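# Stack objects beside an upright can to match its height

## Task

Next to the drink can, kept standing upright, and no more than 10 cm away from it, stack at least two other table objects so the stack's top sits at the can's top height within 0.5 cm. Neither the can nor the stack may rest on or touch the golf mat, and the stack may touch only the table.

## Robot and tools

Robot: two arms, left_arm carrying a five-finger left hand and right_arm carrying a right hand (mirror images). Bases in the scene frame: left_arm (+0.021, +0.236, +0.037) m, right_arm (+0.014, -0.311, +0.025) m, both yawed very slightly. A post stands behind the arms. Loose objects may occasionally get nudged by something else.

Scene frame: origin at table-top height, midway between the nominal bases; +z up, +x forward over the table, +y toward left_arm. Arm names do not match image sides. All reported hand poses, velocities and targets use this frame, and offsets use its axes; rotations turn about the Hand target position.

Hand point: a point fixed to the palm, 0.05 m in front of it and 0.15 m out from the wrist face. Its +z runs along the straight fingers, +y out of the palm, +x across the palm away from the thumb on the right hand (toward the thumb on the left hand). Straight fingers extend 0.06-0.07 m past the point along +z and lie 0.06 m behind it along -y. A wrist bracket on the little-finger side can strike things. Arms track loosely: at rest the hand often sits 1-3 cm (sometimes 5 cm) off the command, mostly lower, without meaning contact; small moves may not start. Each step, commanded orientation is clipped to within 40 degrees of the measured one.

Row layout (28 numbers, each in [-1, 1], always all 28 even if one arm moves): left_arm dx, dy, dz, rx, ry, rz; left hand little, ring, middle, index, thumb_bend, thumb_turn, force_limit, speed; then the same 14 for right_arm. Pose numbers are offsets, not poses, measured from that arm's Hand target at the start of the action (every row counts from that start, not the row before); 1.0 = 0.6 m or 180 degrees; rx, ry, rz form one rotation vector. A translation longer than 1.0 may be shortened. Zeros for the six pose numbers request nothing new. Hand motor targets are absolute positions: -1 open/straight, +1 closed; thumb_turn -1 beside the palm, +1 opposite the fingers. force_limit maps -1 to about 0 N up to +1 to 10 N (15 N for the two thumb motors). speed rises from near zero at -1 to full at +0.48 and stays full to +1. To keep a hand unchanged, resend the last eight hand numbers actually executed (or, before any, hand_measured plus hand_force_limit and hand_speed). With thumb turned in, the hand grips objects roughly 0.035-0.065 m thick; thumb tip and index pad can pinch light items up to about 0.08 m. For a gentle grip close at speed -0.94 or below. To loosen, command more open than hand_measured; to squeeze harder, raise force_limit and command further closed.

Tools:
- execute_actions(actions, cameras): actions is a list of actions; each action is up to 15 rows, one per 1/30 s step, the last row held to step 15. Empty actions returns images of all cameras.
- move(target, speed, blend, blocking, cameras): target is one 28-number row or up to 15 rows; every row's pose numbers are offsets from the same starting Hand targets, not from the previous target. speed in m/s, 0.002 to 4.3 (default 0.25), turns up to twice that in rad/s; one value or one per target. blend in m rounds corners (0 means stop at each). Paths are straight, finish together, cap at 10 s, and do not avoid obstacles. blocking=false returns after about 0.5 s while motion continues.
- wait(seconds 0-3600): lets time pass, commands nothing new.
- stop(): brakes a running move.
- zoom_image(camera, region [x0,y0,x1,y1] pixels, max 504x504): cameras cam_high, cam_left_wrist, cam_right_wrist, each 672x504.
- show_instructions(): reference pages.
- finished_scene(): ends the scene irreversibly; the result must hold with the robot let go.

Results: end_effector_position (m) and end_effector_quat_wxyz in the scene frame; Hand target (the last commanded pose after clipping, base for the next offsets); joint positions, velocities and torques; hand_measured, hand_stopped_by (moving, target, force, stalled, fault) and hand_load_n, each six values in motor order. A dropped grip shows only as hand_load_n near 0. move adds a "move:" line with the ending (done, off_target, moving, held, fault) and limits (paced = clipped command, held = steps withheld). done means within 10 mm and 2 degrees; it says nothing about contact. Motor heat warnings appear from 85 °C; at 100 °C the arm drops for 30-60 s.

Joint ranges (rad): waist -2.880 to 2.880, shoulder 0.000 to 3.142, elbow 0.000 to 3.019, wrist pitch -1.693 to 1.571, wrist yaw -1.571 to 1.571, wrist roll -2.094 to 2.094.

Avoid: dropping parts even a few mm, releasing moving parts, fast impacts, hard pushes, high finger loads, anything leaving the table (that fails the task), and any collision or press between the two hands or arms, which can end the scene. Approach contacts slowly; to stop pressing, command back past the current hand point.

Each tool is called as name(argument=value, ...) on one line, values as JSON.

Reference images:

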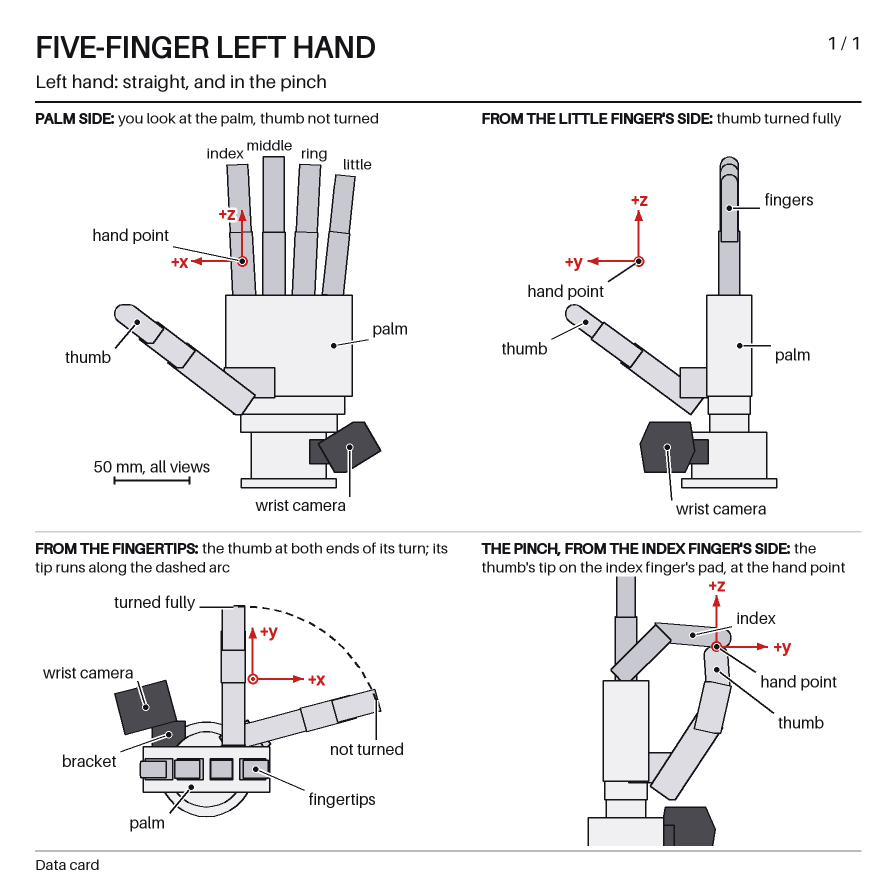

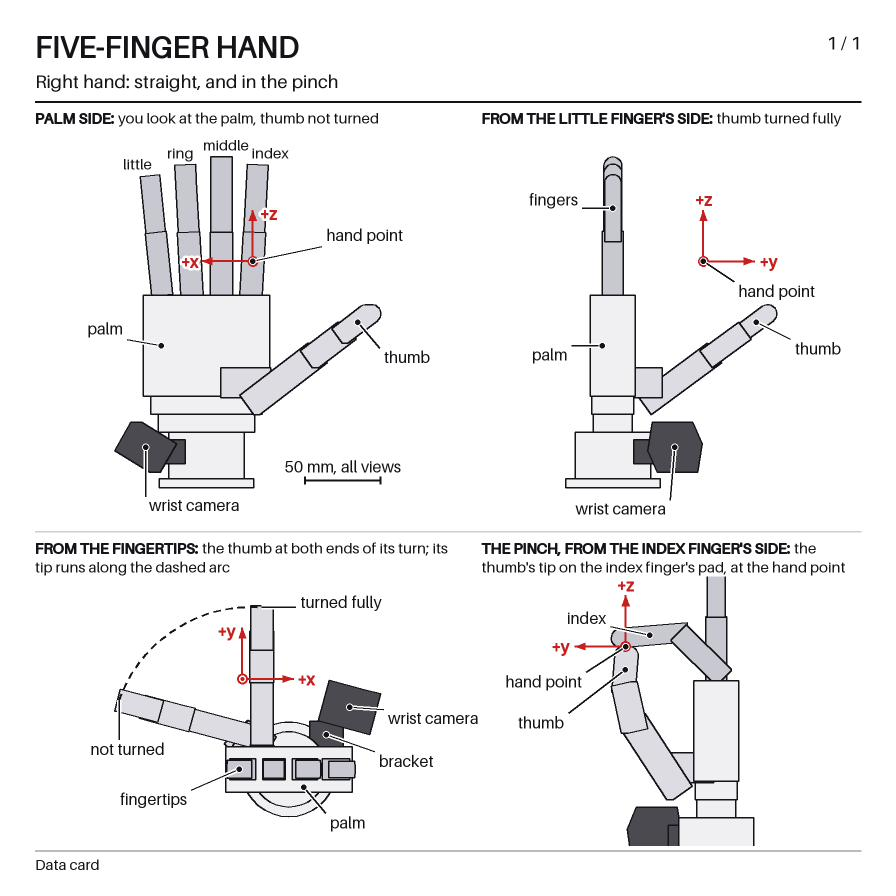

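## Session

execute_actions(actions=[])

Scene clock: 0.00 s.
left_arm: end_effector_position=(+0.4613, -0.2582, +0.2765) hand_measured=(-1.000, -1.000, -1.000, -1.000, -1.000, -1.000) hand_load_n=(+0.0, +0.0, +0.0, +0.5, +0.0, +0.0) hand_stopped_by=(target, target, target, target, target, target) hand_force_limit=0.00 hand_speed=-0.80 end_effector_quat_wxyz=(-0.328, +0.550, -0.453, +0.620) | right_arm: end_effector_position=(+0.1571, -0.6568, +0.1400) hand_measured=(-1.000, -1.000, -1.000, -1.000, -1.000, -1.000) hand_load_n=(+0.0, +0.0, +0.0, +0.0, +0.0, +0.0) hand_stopped_by=(target, target, target, target, target, target) hand_force_limit=0.00 hand_speed=-0.80 end_effector_quat_wxyz=(+0.466, -0.074, +0.878, +0.081)
Joint positions: left_arm=[-0.939 1.585 0.971 0.59 -0.794 -0.411] | right_arm=[-1.59 1.786 1.154 -1.353 -0.922 -0.415]
Joint velocities: within noise
Joint torques (N m): no reading
Motor temperatures (°C): left_arm=[23 24 25 24 23 26] | right_arm=[26 23 24 23 22 23]
Heat: left arm: hottest wrist roll 26 °C; right arm: hottest waist 26 °C.
Hand target: left_arm +0.4644, -0.2629, +0.2923; -0.325, +0.549, -0.442, +0.630 | right_arm +0.1569, -0.6623, +0.1430; +0.465, -0.077, +0.879, +0.075

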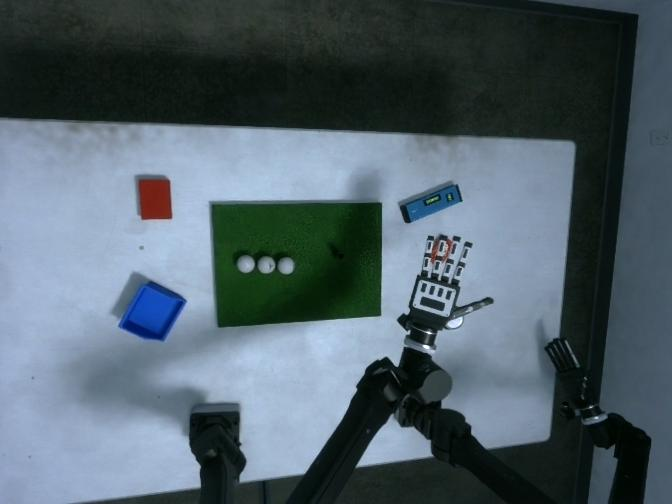

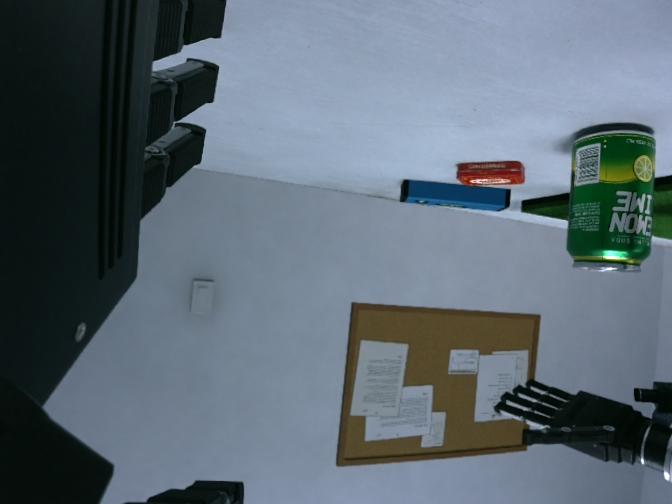

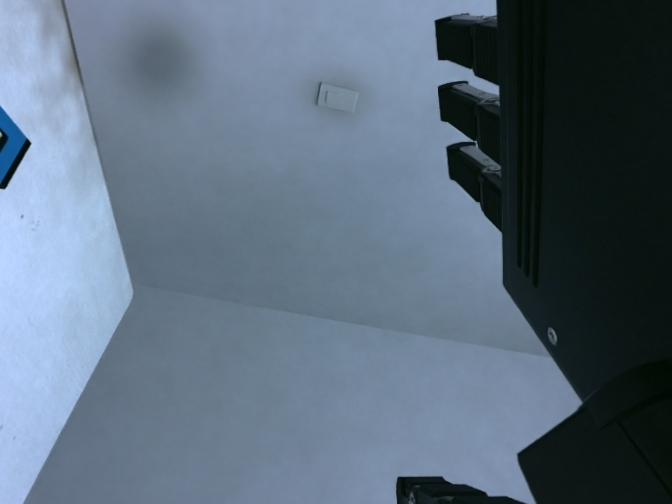

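zoom_image(camera="cam_high", region=[380, 160, 520, 350])

zoom_image(camera="cam_high", region=[100, 160, 240, 350])

zoom_image(camera="cam_left_wrist", region=[380, 100, 672, 290])

zoom_image(camera="cam_high", region=[200, 190, 400, 340])

Scaled by 2.653.

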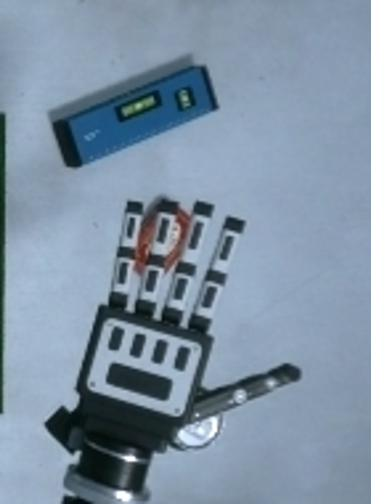

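Scaled by 2.653.

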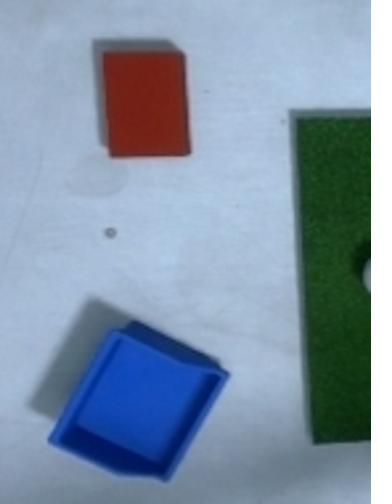

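Scaled by 1.726.

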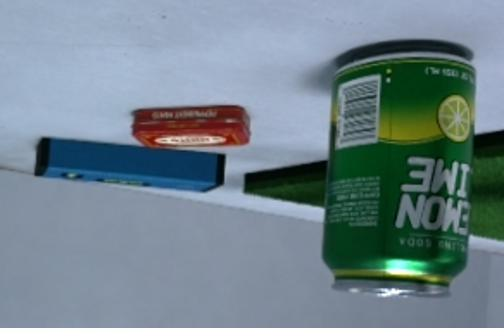

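Scaled by 2.520.

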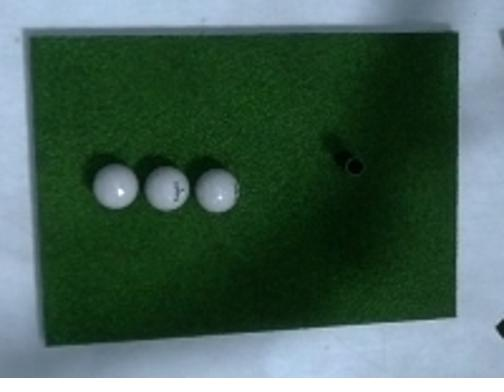

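move(target=[[-0.1,0.05,0.12,0,0,0,-1,-1,-1,-1,-1,-1,0,-0.8,0,0,0,0,0,0,-1,-1,-1,-1,-1,-1,0,-0.8],[-0.35,0.65,0.15,0,0,0,-1,-1,-1,-1,-1,-1,0,-0.8,0,0,0,0,0,0,-1,-1,-1,-1,-1,-1,0,-0.8]], blend=0.03, cameras=["all"])

Scene clock: 9.17 s.
left_arm: end_effector_position=(+0.2552, +0.1233, +0.3705) hand_measured=(-1.000, -1.000, -1.000, -1.000, -1.000, -1.000) hand_load_n=(+0.0, +0.0, +0.0, +0.0, +0.5, +0.0) hand_stopped_by=(target, target, target, target, target, target) hand_force_limit=0.00 hand_speed=-0.80 end_effector_quat_wxyz=(-0.322, +0.548, -0.450, +0.627) | right_arm: end_effector_position=(+0.1571, -0.6568, +0.1400) hand_measured=(-1.000, -1.000, -1.000, -1.000, -1.000, -1.000) hand_load_n=(+0.0, +0.0, +0.0, +0.0, +0.0, +0.0) hand_stopped_by=(target, target, target, target, target, target) hand_force_limit=0.00 hand_speed=-0.80 end_effector_quat_wxyz=(+0.466, -0.074, +0.878, +0.081)
Joint positions: left_arm=[-0.285 0.018 0.488 -0.476 -0.129 -0.411] | right_arm=[-1.59 1.786 1.154 -1.353 -0.922 -0.415]
Joint torques (N m): left_arm=[2.55 5.66 10.59 1.94 0.18 -0.03] | right_arm=[-0.56 -12.51 7.41 -0.25 -0.69 -0.04]
Heat: left arm: hottest elbow 26 °C; right arm: hottest waist 26 °C.
Hand target: left_arm +0.2543, +0.1271, +0.3823; -0.325, +0.549, -0.442, +0.630 | right_arm +0.1569, -0.6623, +0.1430; +0.465, -0.077, +0.879, +0.075
Off the commanded pose: left_arm 0.012 m, 1 deg | right_arm 0.006 m, 1 deg.
move: off_target (left_arm)
cam_left_wrist: T_world_to_cam=[[0.01717, 0.18036, 0.98345, -0.39489], [-0.66063, -0.73627, 0.14656, 0.20675], [0.75052, -0.65221, 0.10651, -0.0309]] pos_world=[0.16656, 0.20329, 0.36134]

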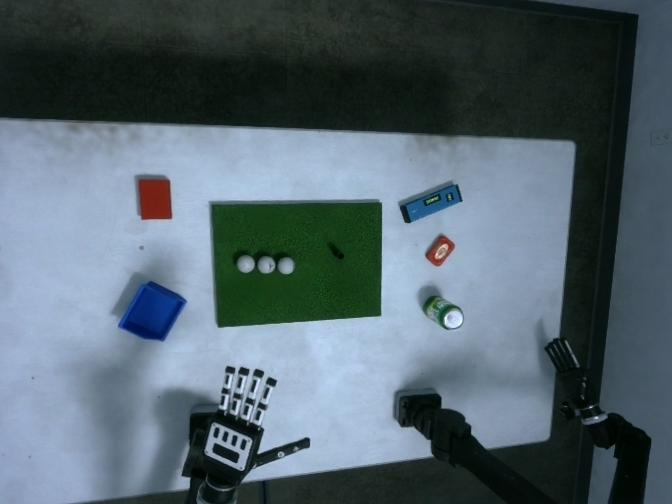

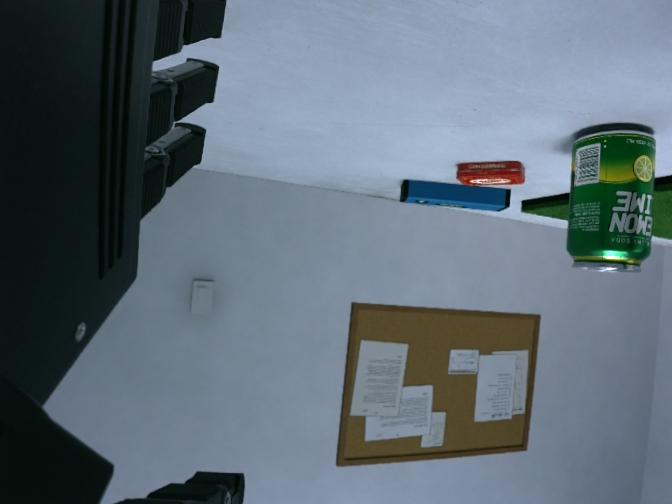

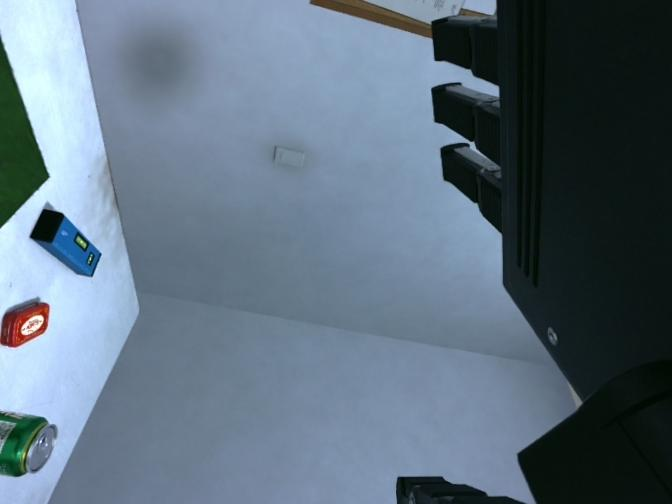

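zoom_image(camera="cam_left_wrist", region=[390, 140, 540, 230])

zoom_image(camera="cam_high", region=[390, 170, 490, 340])

zoom_image(camera="cam_high", region=[110, 160, 210, 350])

zoom_image(camera="cam_right_wrist", region=[0, 180, 130, 500])

Scaled by 3.360.

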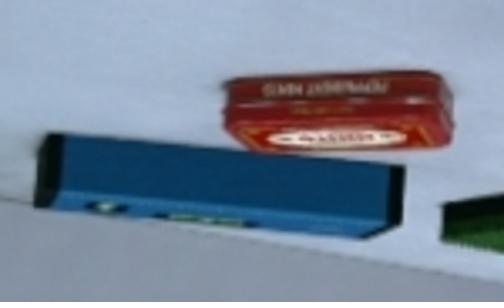

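Scaled by 2.965.

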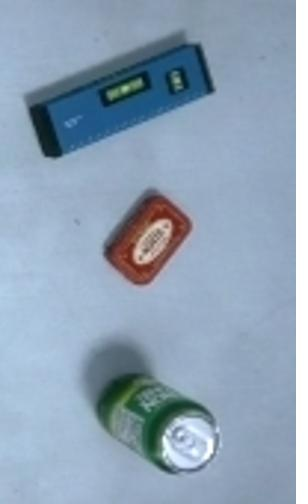

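Scaled by 2.653.

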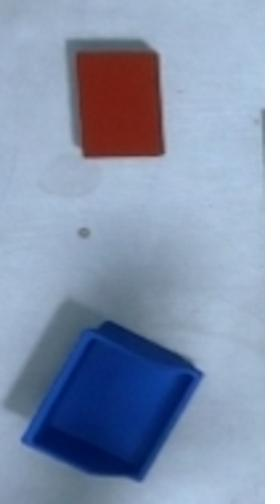

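Scaled by 1.575.

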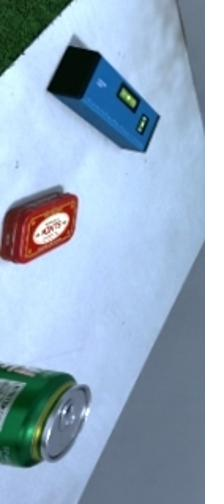

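move(target=[0,0,0,0,0,0,-1,-1,-1,-1,-1,-1,0,-0.8,0.37,0.27,0.02,0,0,0,-1,-1,-1,-1,-1,-1,0,-0.8], cameras=["all"])

Scene clock: 15.77 s.
left_arm: end_effector_position=(+0.2551, +0.1231, +0.3705) hand_measured=(-1.000, -1.000, -1.000, -1.000, -1.000, -1.000) hand_load_n=(+0.0, -0.5, +0.0, +0.0, +0.0, -0.5) hand_stopped_by=(target, target, target, target, target, target) hand_force_limit=0.00 hand_speed=-0.80 end_effector_quat_wxyz=(-0.321, +0.548, -0.450, +0.628) | right_arm: end_effector_position=(+0.3793, -0.5030, +0.1531) hand_measured=(-1.000, -1.000, -1.000, -1.000, -1.000, -1.000) hand_load_n=(+0.0, +0.0, +0.0, -0.5, +0.0, +0.0) hand_stopped_by=(target, target, target, target, target, target) hand_force_limit=0.00 hand_speed=-0.80 end_effector_quat_wxyz=(+0.463, -0.078, +0.879, +0.079)
Joint positions: left_arm=[-0.284 0.018 0.488 -0.476 -0.127 -0.411] | right_arm=[-0.939 1.411 0.725 -0.41 -0.892 0.664]
Joint torques (N m): left_arm=[2.67 5.71 10.59 1.94 0.18 -0.03] | right_arm=[-0.21 -9.47 6.34 1.85 -0.55 0.05]
Heat: left arm: hottest elbow 26 °C; right arm: hottest waist 26 °C.
Hand target: left_arm +0.2543, +0.1271, +0.3823; -0.325, +0.549, -0.442, +0.630 | right_arm +0.3790, -0.5003, +0.1551; +0.465, -0.077, +0.879, +0.075
Off the commanded pose: left_arm 0.013 m, 1 deg | right_arm 0.003 m, 1 deg.
move: done
cam_left_wrist: T_world_to_cam=[[0.01737, 0.18035, 0.98345, -0.3949], [-0.66146, -0.73552, 0.14657, 0.20666], [0.74978, -0.65306, 0.10652, -0.03067]] pos_world=[0.16656, 0.20319, 0.36134]
cam_right_wrist: T_world_to_cam=[[-0.36345, 0.91071, -0.19625, 0.62465], [-0.02143, 0.20242, 0.97906, -0.042], [0.93137, 0.36005, -0.05405, -0.05069]] pos_world=[0.27334, -0.54212, 0.16097]

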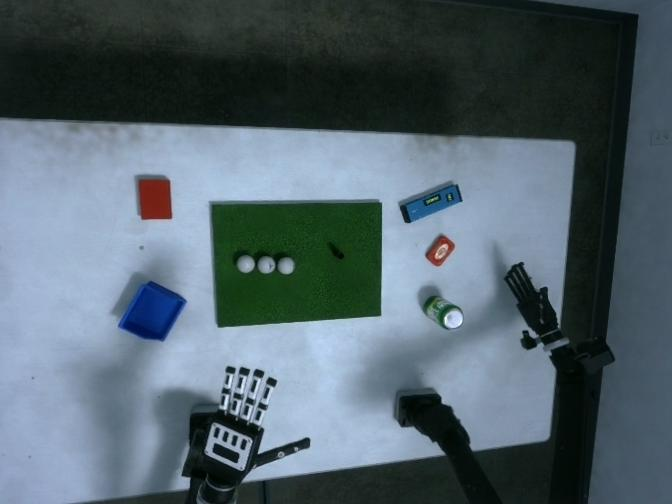

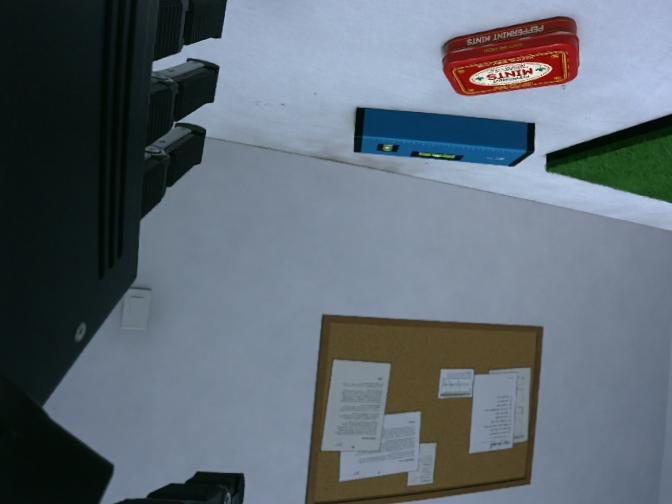

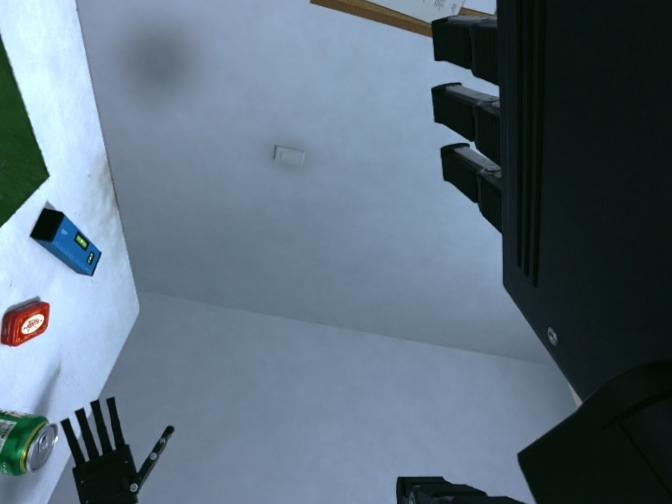

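zoom_image(camera="cam_left_wrist", region=[340, 0, 600, 195])

Scaled by 1.938.

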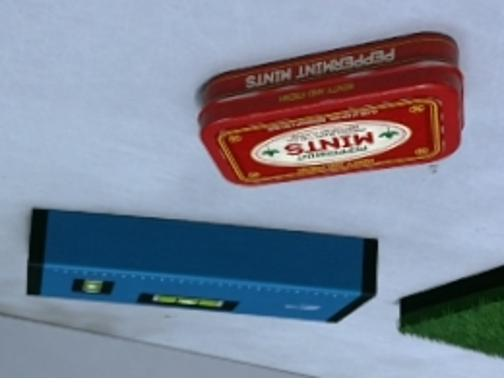

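move(target=[0.076,0.255,-0.137,-0.3676,0.2815,0.3348,-1,-1,-1,-1,-1,-1,0,-0.8,0,0,0,0,0,0,-1,-1,-1,-1,-1,-1,0,-0.8], cameras=["all"])

Scene clock: 30.57 s.
left_arm: end_effector_position=(+0.2940, +0.2736, +0.2749) hand_measured=(-1.000, -1.000, -1.000, -1.000, -1.000, -1.000) hand_load_n=(+0.0, +0.0, +0.0, +0.0, +0.0, +0.0) hand_stopped_by=(target, target, target, target, target, target) hand_force_limit=0.00 hand_speed=-0.80 end_effector_quat_wxyz=(-0.042, +0.958, +0.157, +0.237) | right_arm: end_effector_position=(+0.3794, -0.5030, +0.1532) hand_measured=(-1.000, -1.000, -1.000, -1.000, -1.000, -1.000) hand_load_n=(-0.5, +0.0, +0.0, +0.0, +0.0, +0.0) hand_stopped_by=(target, target, target, target, target, target) hand_force_limit=0.00 hand_speed=-0.80 end_effector_quat_wxyz=(+0.463, -0.078, +0.879, +0.079)
Joint positions: left_arm=[0.437 0.579 0.754 -1.26 0.02 -1.521] | right_arm=[-0.939 1.411 0.725 -0.41 -0.892 0.665]
Joint torques (N m): left_arm=[2.49 1.49 12.7 1.03 0.26 -0.08] | right_arm=[-0.26 -9.52 6.37 1.84 -0.55 0.08]
Heat: left arm: hottest elbow 28 °C; right arm: hottest waist 26 °C.
Hand target: left_arm +0.3000, +0.2801, +0.3001; -0.045, +0.951, +0.168, +0.255 | right_arm +0.3790, -0.5003, +0.1551; +0.465, -0.077, +0.879, +0.075
Off the commanded pose: left_arm 0.027 m, 3 deg | right_arm 0.003 m, 1 deg.
move: off_target (left_arm)
cam_left_wrist: T_world_to_cam=[[-0.13328, 0.98169, 0.13608, -0.27073], [0.56011, -0.03867, 0.82752, -0.37987], [0.81763, 0.18651, -0.5447, -0.0219]] pos_world=[0.19459, 0.25517, 0.33926]
cam_right_wrist: T_world_to_cam=[[-0.36303, 0.91101, -0.19562, 0.6246], [-0.0212, 0.20181, 0.9792, -0.04242], [0.93154, 0.35962, -0.05395, -0.05098]] pos_world=[0.27334, -0.54212, 0.16097]

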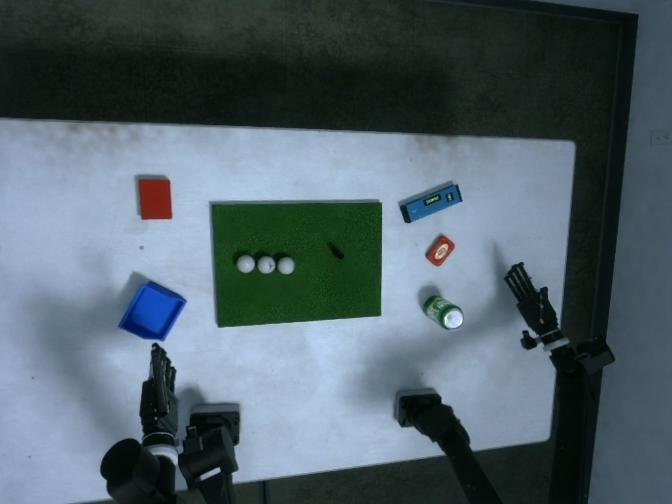

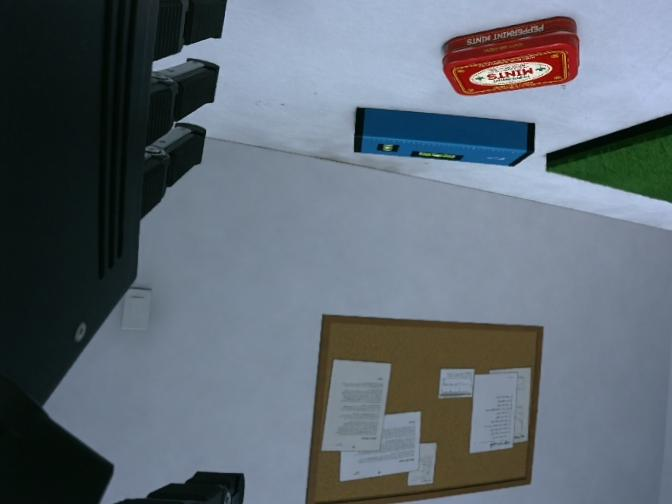

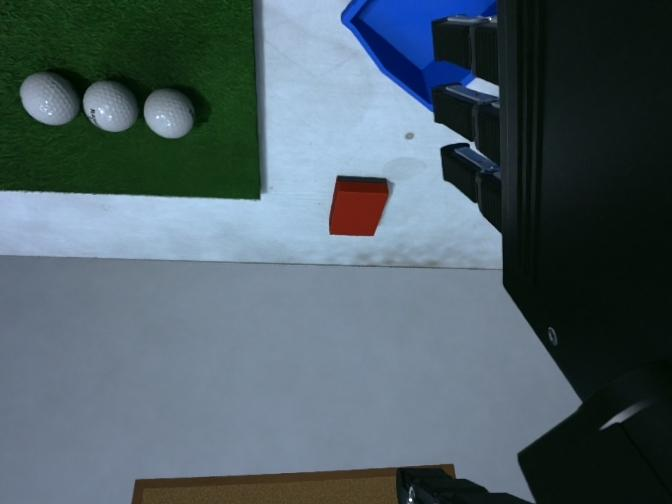

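move(target=[-0.058,0.033,0.05,-0.0302,0.0474,0.1384,-1,-1,-1,-1,-1,-1,0,-0.8,0,0,0,0,0,0,-1,-1,-1,-1,-1,-1,0,-0.8], cameras=["cam_right_wrist"])

Scene clock: 33.60 s.
left_arm: end_effector_position=(+0.2588, +0.3011, +0.3103) hand_measured=(-1.000, -1.000, -1.000, -1.000, -1.000, -1.000) hand_load_n=(+0.0, +0.0, +0.0, +0.0, +0.0, +0.0) hand_stopped_by=(target, target, target, target, target, target) hand_force_limit=0.00 hand_speed=-0.80 end_effector_quat_wxyz=(-0.068, +0.911, +0.379, +0.146) | right_arm: end_effector_position=(+0.3794, -0.5030, +0.1532) hand_measured=(-1.000, -1.000, -1.000, -1.000, -1.000, -1.000) hand_load_n=(+0.0, +0.0, +0.0, +0.0, +0.0, +0.0) hand_stopped_by=(target, target, target, target, target, target) hand_force_limit=0.00 hand_speed=-0.80 end_effector_quat_wxyz=(+0.463, -0.078, +0.879, +0.079)
Joint positions: left_arm=[0.366 0.621 0.923 -1.589 -0.158 -2.028] | right_arm=[-0.939 1.411 0.725 -0.41 -0.892 0.665]
Joint torques (N m): left_arm=[-0.21 2.2 11.85 0.66 -0.16 -0.07] | right_arm=[-0.26 -9.47 6.37 1.84 -0.56 0.07]
Heat: left arm: hottest elbow 29 °C; right arm: hottest waist 26 °C.
Hand target: left_arm +0.2652, +0.2999, +0.3302; -0.066, +0.910, +0.377, +0.161 | right_arm +0.3790, -0.5003, +0.1551; +0.465, -0.077, +0.879, +0.075
Off the commanded pose: left_arm 0.021 m, 2 deg | right_arm 0.003 m, 1 deg.
joint at its limit (left arm) — joint 6 (wrist roll), lower limit.
move: off_target (left_arm)
cam_right_wrist: T_world_to_cam=[[-0.36303, 0.91101, -0.19562, 0.6246], [-0.0212, 0.20181, 0.9792, -0.04242], [0.93154, 0.35962, -0.05395, -0.05098]] pos_world=[0.27334, -0.54212, 0.16097]

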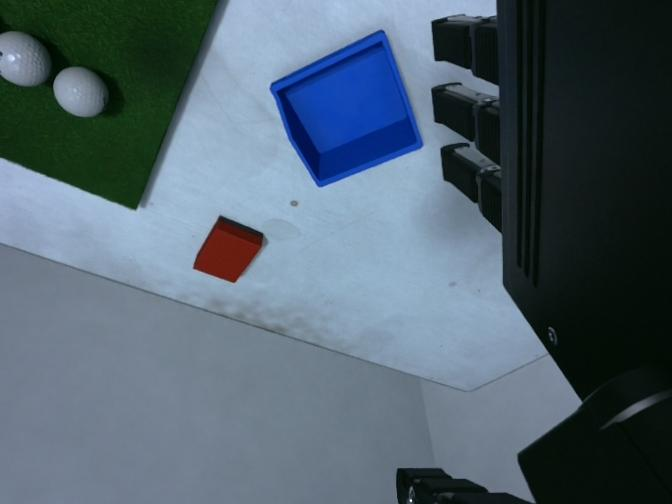

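zoom_image(camera="cam_right_wrist", region=[180, 10, 440, 300])

wait(seconds=0, cameras=["cam_left_wrist", "cam_right_wrist"])

Scaled by 1.738.

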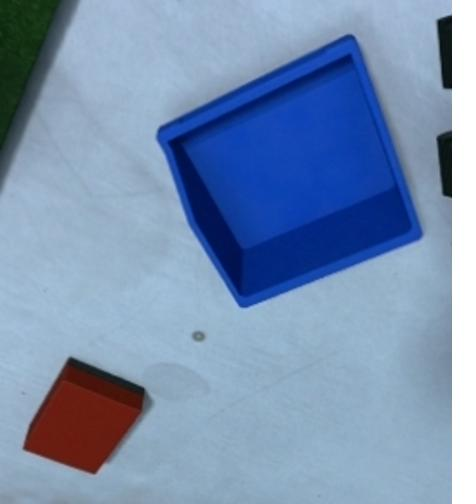

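Scene clock: 34.53 s.
left_arm: end_effector_position=(+0.2588, +0.3012, +0.3103) hand_measured=(-1.000, -1.000, -1.000, -1.000, -1.000, -1.000) hand_load_n=(+0.0, +0.0, +0.0, +0.0, +0.0, +0.0) hand_stopped_by=(target, target, target, target, target, target) hand_force_limit=0.00 hand_speed=-0.80 end_effector_quat_wxyz=(-0.067, +0.911, +0.379, +0.146) | right_arm: end_effector_position=(+0.3794, -0.5030, +0.1532) hand_measured=(-1.000, -1.000, -1.000, -1.000, -1.000, -1.000) hand_load_n=(+0.0, +0.0, +0.0, +0.0, +0.0, +0.0) hand_stopped_by=(target, target, target, target, target, target) hand_force_limit=0.00 hand_speed=-0.80 end_effector_quat_wxyz=(+0.463, -0.078, +0.879, +0.079)
Joint positions: left_arm=[0.366 0.621 0.923 -1.589 -0.158 -2.028] | right_arm=[-0.939 1.411 0.725 -0.41 -0.892 0.665]
Joint torques (N m): left_arm=[-0.21 2.26 11.84 0.66 -0.16 -0.07] | right_arm=[-0.26 -9.47 6.35 1.83 -0.55 0.07]
Heat: left arm: hottest elbow 29 °C; right arm: hottest waist 26 °C.
Hand target: left_arm +0.2652, +0.2999, +0.3302; -0.066, +0.910, +0.377, +0.161 | right_arm +0.3790, -0.5003, +0.1551; +0.465, -0.077, +0.879, +0.075
Off the commanded pose: left_arm 0.021 m, 2 deg | right_arm 0.003 m, 1 deg.
cam_left_wrist: T_world_to_cam=[[-0.54538, 0.83098, 0.10973, -0.1471], [0.61089, 0.30442, 0.73085, -0.47489], [0.57391, 0.46562, -0.67366, 0.04]] pos_world=[0.18692, 0.24818, 0.39016]
cam_right_wrist: T_world_to_cam=[[-0.36303, 0.91101, -0.19562, 0.6246], [-0.0212, 0.20181, 0.9792, -0.04242], [0.93154, 0.35962, -0.05395, -0.05098]] pos_world=[0.27334, -0.54212, 0.16097]

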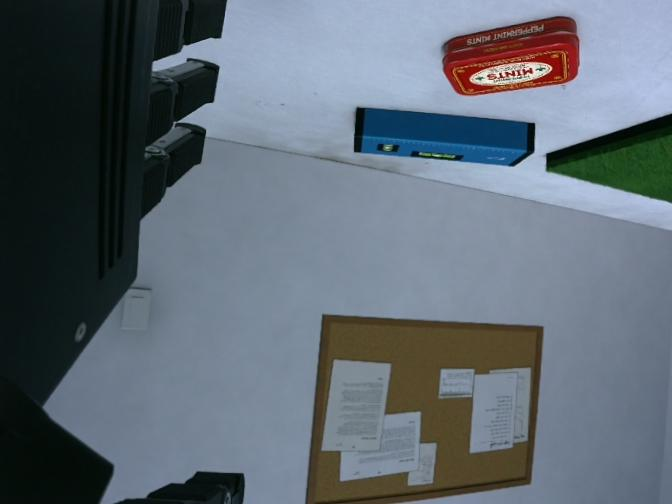

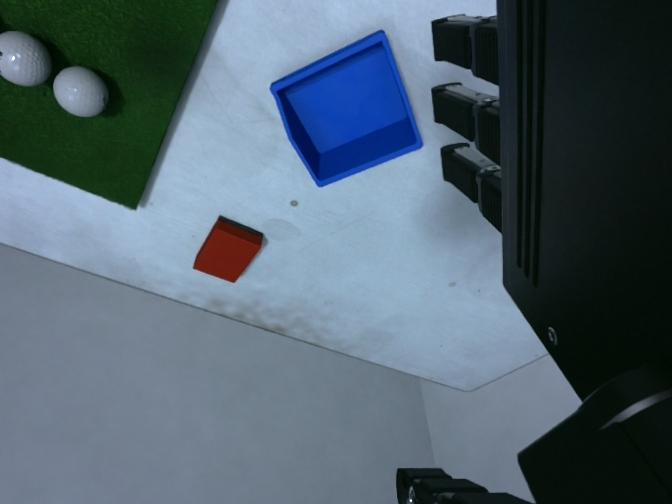

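zoom_image(camera="cam_right_wrist", region=[180, 200, 280, 290])

zoom_image(camera="cam_right_wrist", region=[260, 15, 440, 200])

zoom_image(camera="cam_left_wrist", region=[340, 0, 600, 175])

Scaled by 5.040.

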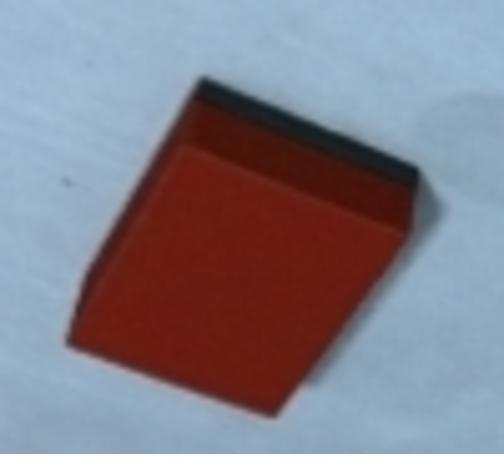

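Scaled by 2.724.

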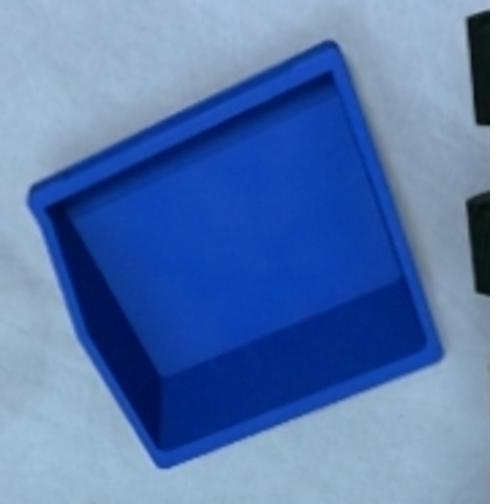

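Scaled by 1.938.

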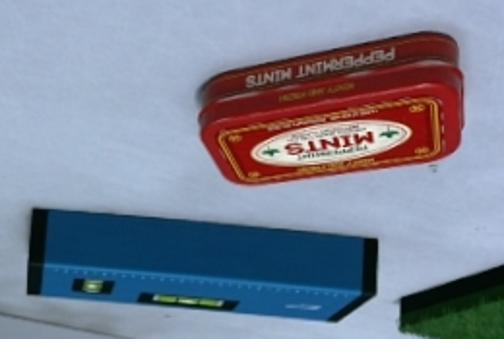

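zoom_image(camera="cam_left_wrist", region=[430, 0, 600, 110])

zoom_image(camera="cam_left_wrist", region=[345, 95, 545, 175])

Scaled by 2.965.

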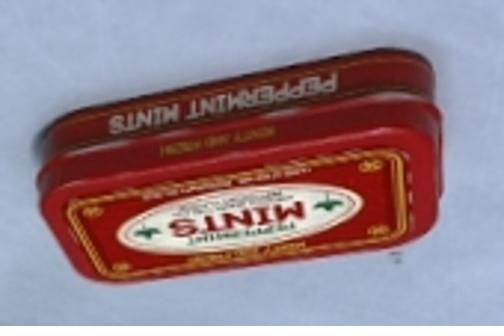

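Scaled by 2.520.

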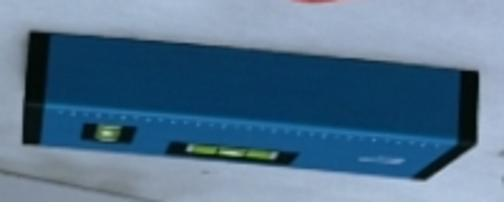

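move(target=[[0,0,0,0,0,0,-1,-1,-1,-1,-1,-1,0,-0.8,-0.136,-0.0385,0.1,-0.4213,-0.3276,0.2204,-1,-1,-1,-1,-1,-1,0,-0.8],[0,0,0,0,0,0,-1,-1,-1,-1,-1,-1,0,-0.8,-0.136,-0.0385,-0.09,-0.4213,-0.3276,0.2204,-1,-1,-1,-1,-1,-1,0,-0.8]], cameras=["all"])

Scene clock: 49.57 s.
left_arm: end_effector_position=(+0.2588, +0.3011, +0.3103) hand_measured=(-1.000, -1.000, -1.000, -1.000, -1.000, -1.000) hand_load_n=(+0.0, +0.0, +0.0, +0.0, +0.0, +0.0) hand_stopped_by=(target, target, target, target, target, target) hand_force_limit=0.00 hand_speed=-0.80 end_effector_quat_wxyz=(-0.067, +0.911, +0.379, +0.146) | right_arm: end_effector_position=(+0.2998, -0.5171, +0.1005) hand_measured=(-1.000, -1.000, -1.000, -1.000, -1.000, -1.000) hand_load_n=(+0.0, +0.0, +0.0, +0.0, +0.0, -0.5) hand_stopped_by=(target, target, target, target, target, target) hand_force_limit=0.00 hand_speed=-0.80 end_effector_quat_wxyz=(+0.578, -0.583, +0.409, -0.399)
Joint positions: left_arm=[0.366 0.621 0.923 -1.589 -0.158 -2.028] | right_arm=[-1.184 1.501 0.531 0.043 -1.552 -0.919]
Joint torques (N m): left_arm=[-0.21 2.2 11.84 0.66 -0.16 -0.07] | right_arm=[-1.55 -7 6.01 0.94 -0.86 -0.17]
Motor temperatures (°C): left_arm=[23 24 33 24 22 26] | right_arm=[26 24 26 23 22 23]
Heat: left arm: hottest elbow 33 °C; right arm: hottest waist 26 °C.
Hand target: left_arm +0.2652, +0.2998, +0.3302; -0.066, +0.910, +0.377, +0.161 | right_arm +0.2973, -0.5233, +0.1010; +0.612, -0.613, +0.353, -0.354
Off the commanded pose: left_arm 0.021 m, 2 deg | right_arm 0.007 m, 10 deg.
joint sent to its limit (right arm) — joint 5 (wrist yaw), lower limit. The joint targets are off in orientation, not in position.
joint at its limit (left arm) — joint 6 (wrist roll), lower limit.
move: off_target (right_arm)
cam_left_wrist: T_world_to_cam=[[-0.54506, 0.83117, 0.1098, -0.14724], [0.61106, 0.30417, 0.73081, -0.47484], [0.57403, 0.46544, -0.67369, 0.04003]] pos_world=[0.18692, 0.24818, 0.39016]
cam_right_wrist: T_world_to_cam=[[0.10011, -0.28133, -0.95437, -0.08097], [-0.77475, 0.5798, -0.25218, 0.55537], [0.62429, 0.76465, -0.15992, 0.33749]] pos_world=[0.22769, -0.60285, 0.11675]

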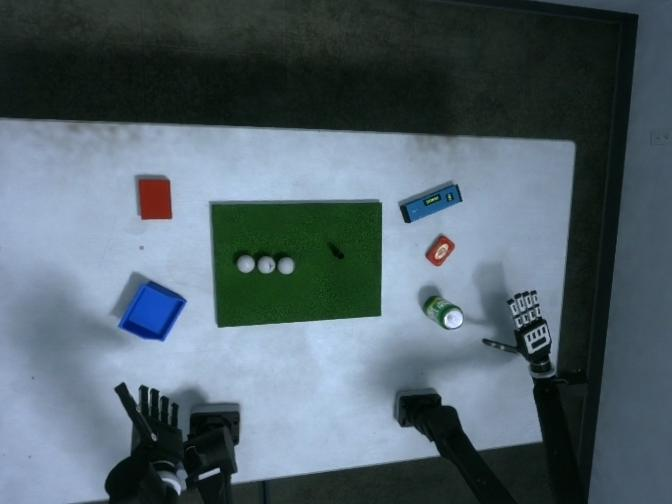

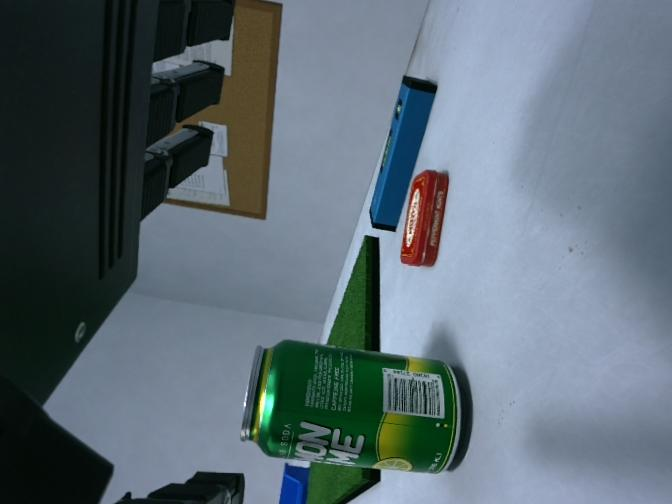

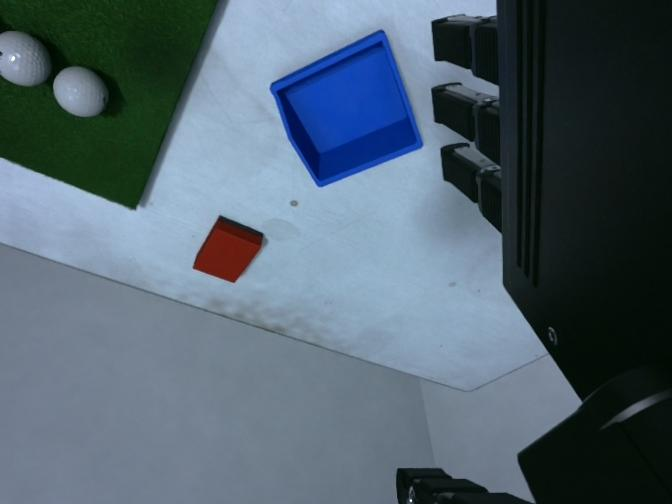

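zoom_image(camera="cam_left_wrist", region=[230, 320, 480, 480])

zoom_image(camera="cam_left_wrist", region=[360, 65, 460, 275])

Scaled by 2.016.

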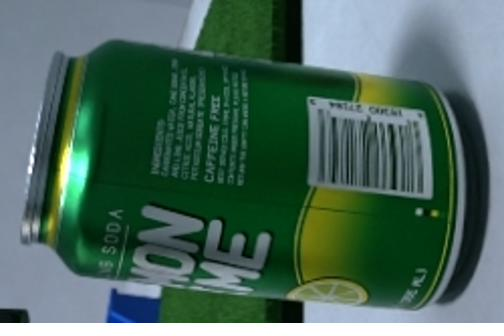

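Scaled by 2.400.

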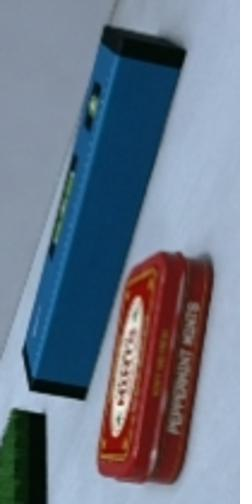

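zoom_image(camera="cam_high", region=[470, 270, 570, 370])

zoom_image(camera="cam_high", region=[390, 170, 510, 260])

Scaled by 5.040.

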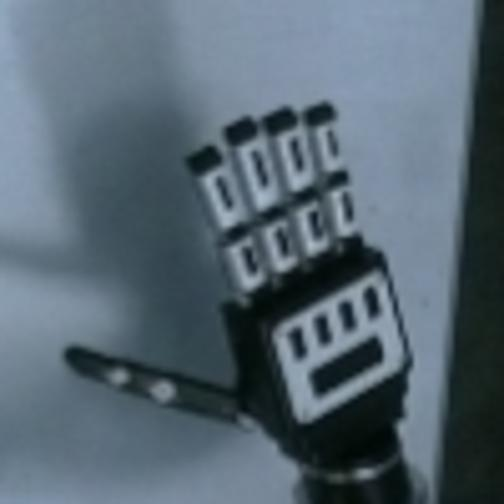

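Scaled by 4.200.

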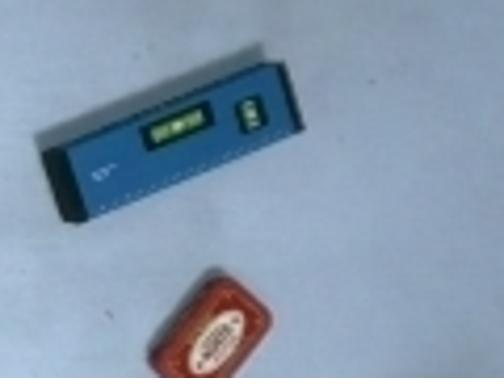

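zoom_image(camera="cam_high", region=[90, 360, 210, 500])

Scaled by 3.600.

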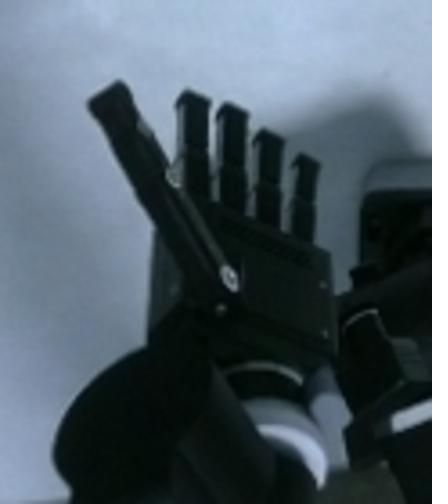

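zoom_image(camera="cam_right_wrist", region=[0, 20, 130, 130])

Scaled by 3.877.

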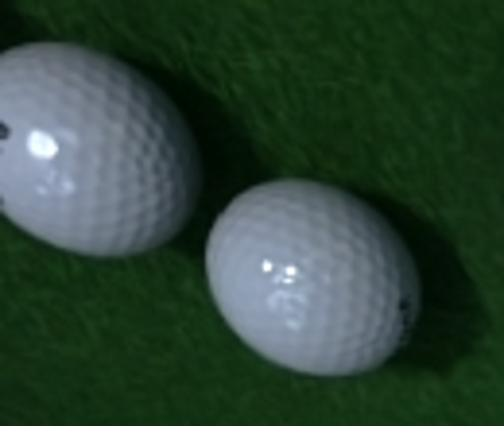

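zoom_image(camera="cam_high", region=[110, 270, 200, 350])

Scaled by 5.600.

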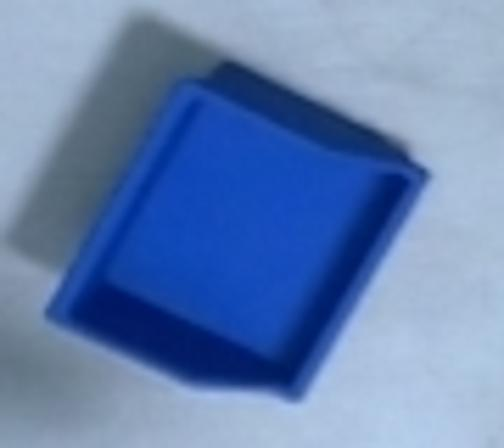

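move(target=[0.009,0.01,-0.25,0,0,-0.45,-1,-1,-1,-1,-1,-1,0,-0.8,0,0,0,0,0,0,-1,-1,-1,-1,-1,-1,0,-0.8], cameras=["all"])

zoom_image(camera="cam_high", region=[90, 260, 210, 380])

Scene clock: 78.73 s.
left_arm: end_effector_position=(+0.2662, +0.3039, +0.1787) hand_measured=(-1.000, -1.000, -1.000, -1.000, -1.000, -1.000) hand_load_n=(+0.0, +0.0, +0.0, +0.0, +0.0, +0.0) hand_stopped_by=(target, target, target, target, target, target) hand_force_limit=0.00 hand_speed=-0.80 end_effector_quat_wxyz=(+0.059, +0.940, -0.296, +0.160) | right_arm: end_effector_position=(+0.2998, -0.5171, +0.1004) hand_measured=(-1.000, -1.000, -1.000, -1.000, -1.000, -1.000) hand_load_n=(+0.0, +0.0, +0.0, +0.0, +0.0, +0.0) hand_stopped_by=(target, target, target, target, target, target) hand_force_limit=0.00 hand_speed=-0.80 end_effector_quat_wxyz=(+0.578, -0.583, +0.409, -0.399)
Joint positions: left_arm=[0.765 1.061 0.777 -1.215 0.335 -0.266] | right_arm=[-1.184 1.501 0.531 0.043 -1.552 -0.92]
Joint torques (N m): left_arm=[0.79 -3.9 8.4 0.98 0.56 0.12] | right_arm=[-1.49 -7.12 5.89 1.35 -0.86 -0.09]
Heat: left arm: hottest elbow 35 °C; right arm: hottest elbow 27 °C.
Hand target: left_arm +0.2705, +0.3059, +0.1801; +0.054, +0.937, -0.304, +0.165 | right_arm +0.2984, -0.5228, +0.1010; +0.574, -0.582, +0.409, -0.404 (not the last commanded pose)
Off the commanded pose: left_arm 0.005 m, 1 deg | right_arm 0.007 m, 10 deg.
joint at its limit (right arm) — joint 5 (wrist yaw), lower limit.
move: done
cam_left_wrist: T_world_to_cam=[[0.7281, 0.68012, 0.08542, -0.4197], [0.40313, -0.52566, 0.74911, -0.07976], [0.55439, -0.511, -0.65691, 0.24478]] pos_world=[0.20204, 0.36861, 0.2564]
cam_right_wrist: T_world_to_cam=[[0.10022, -0.28169, -0.95426, -0.08122], [-0.77471, 0.57972, -0.25249, 0.55535], [0.62432, 0.76458, -0.16013, 0.33747]] pos_world=[0.22769, -0.60285, 0.11675]

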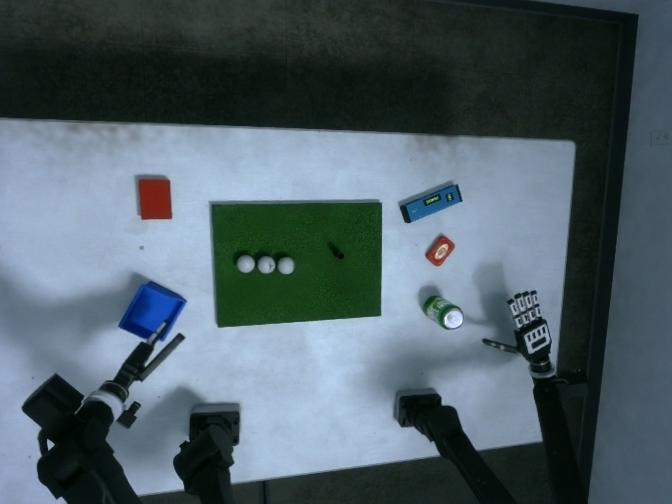

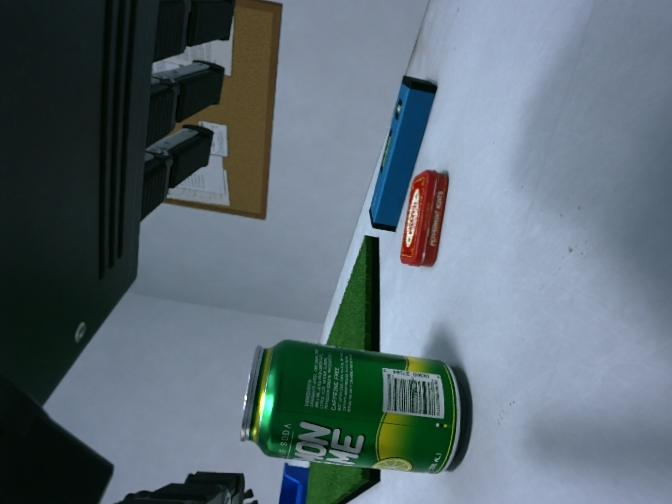

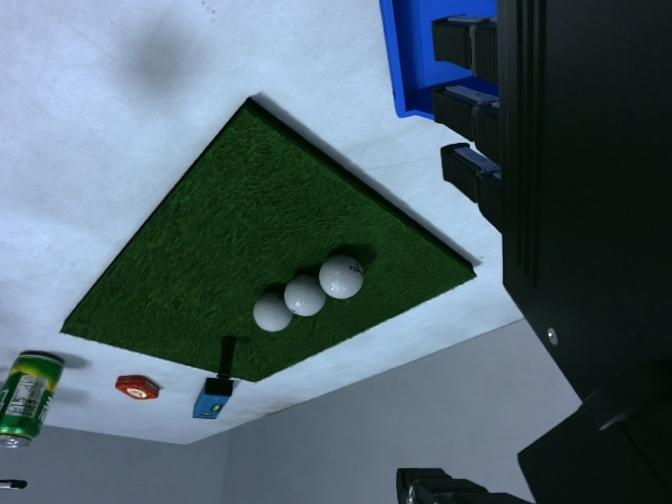

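Scaled by 4.200.

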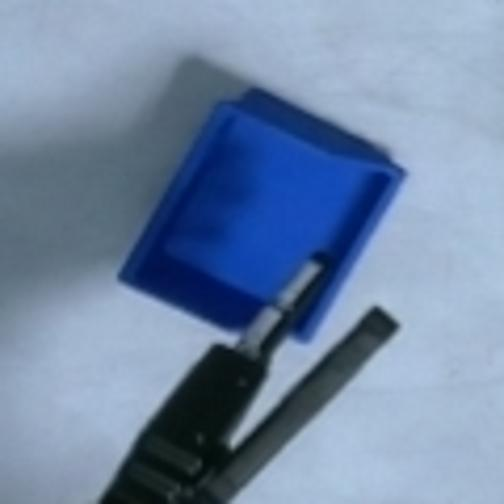

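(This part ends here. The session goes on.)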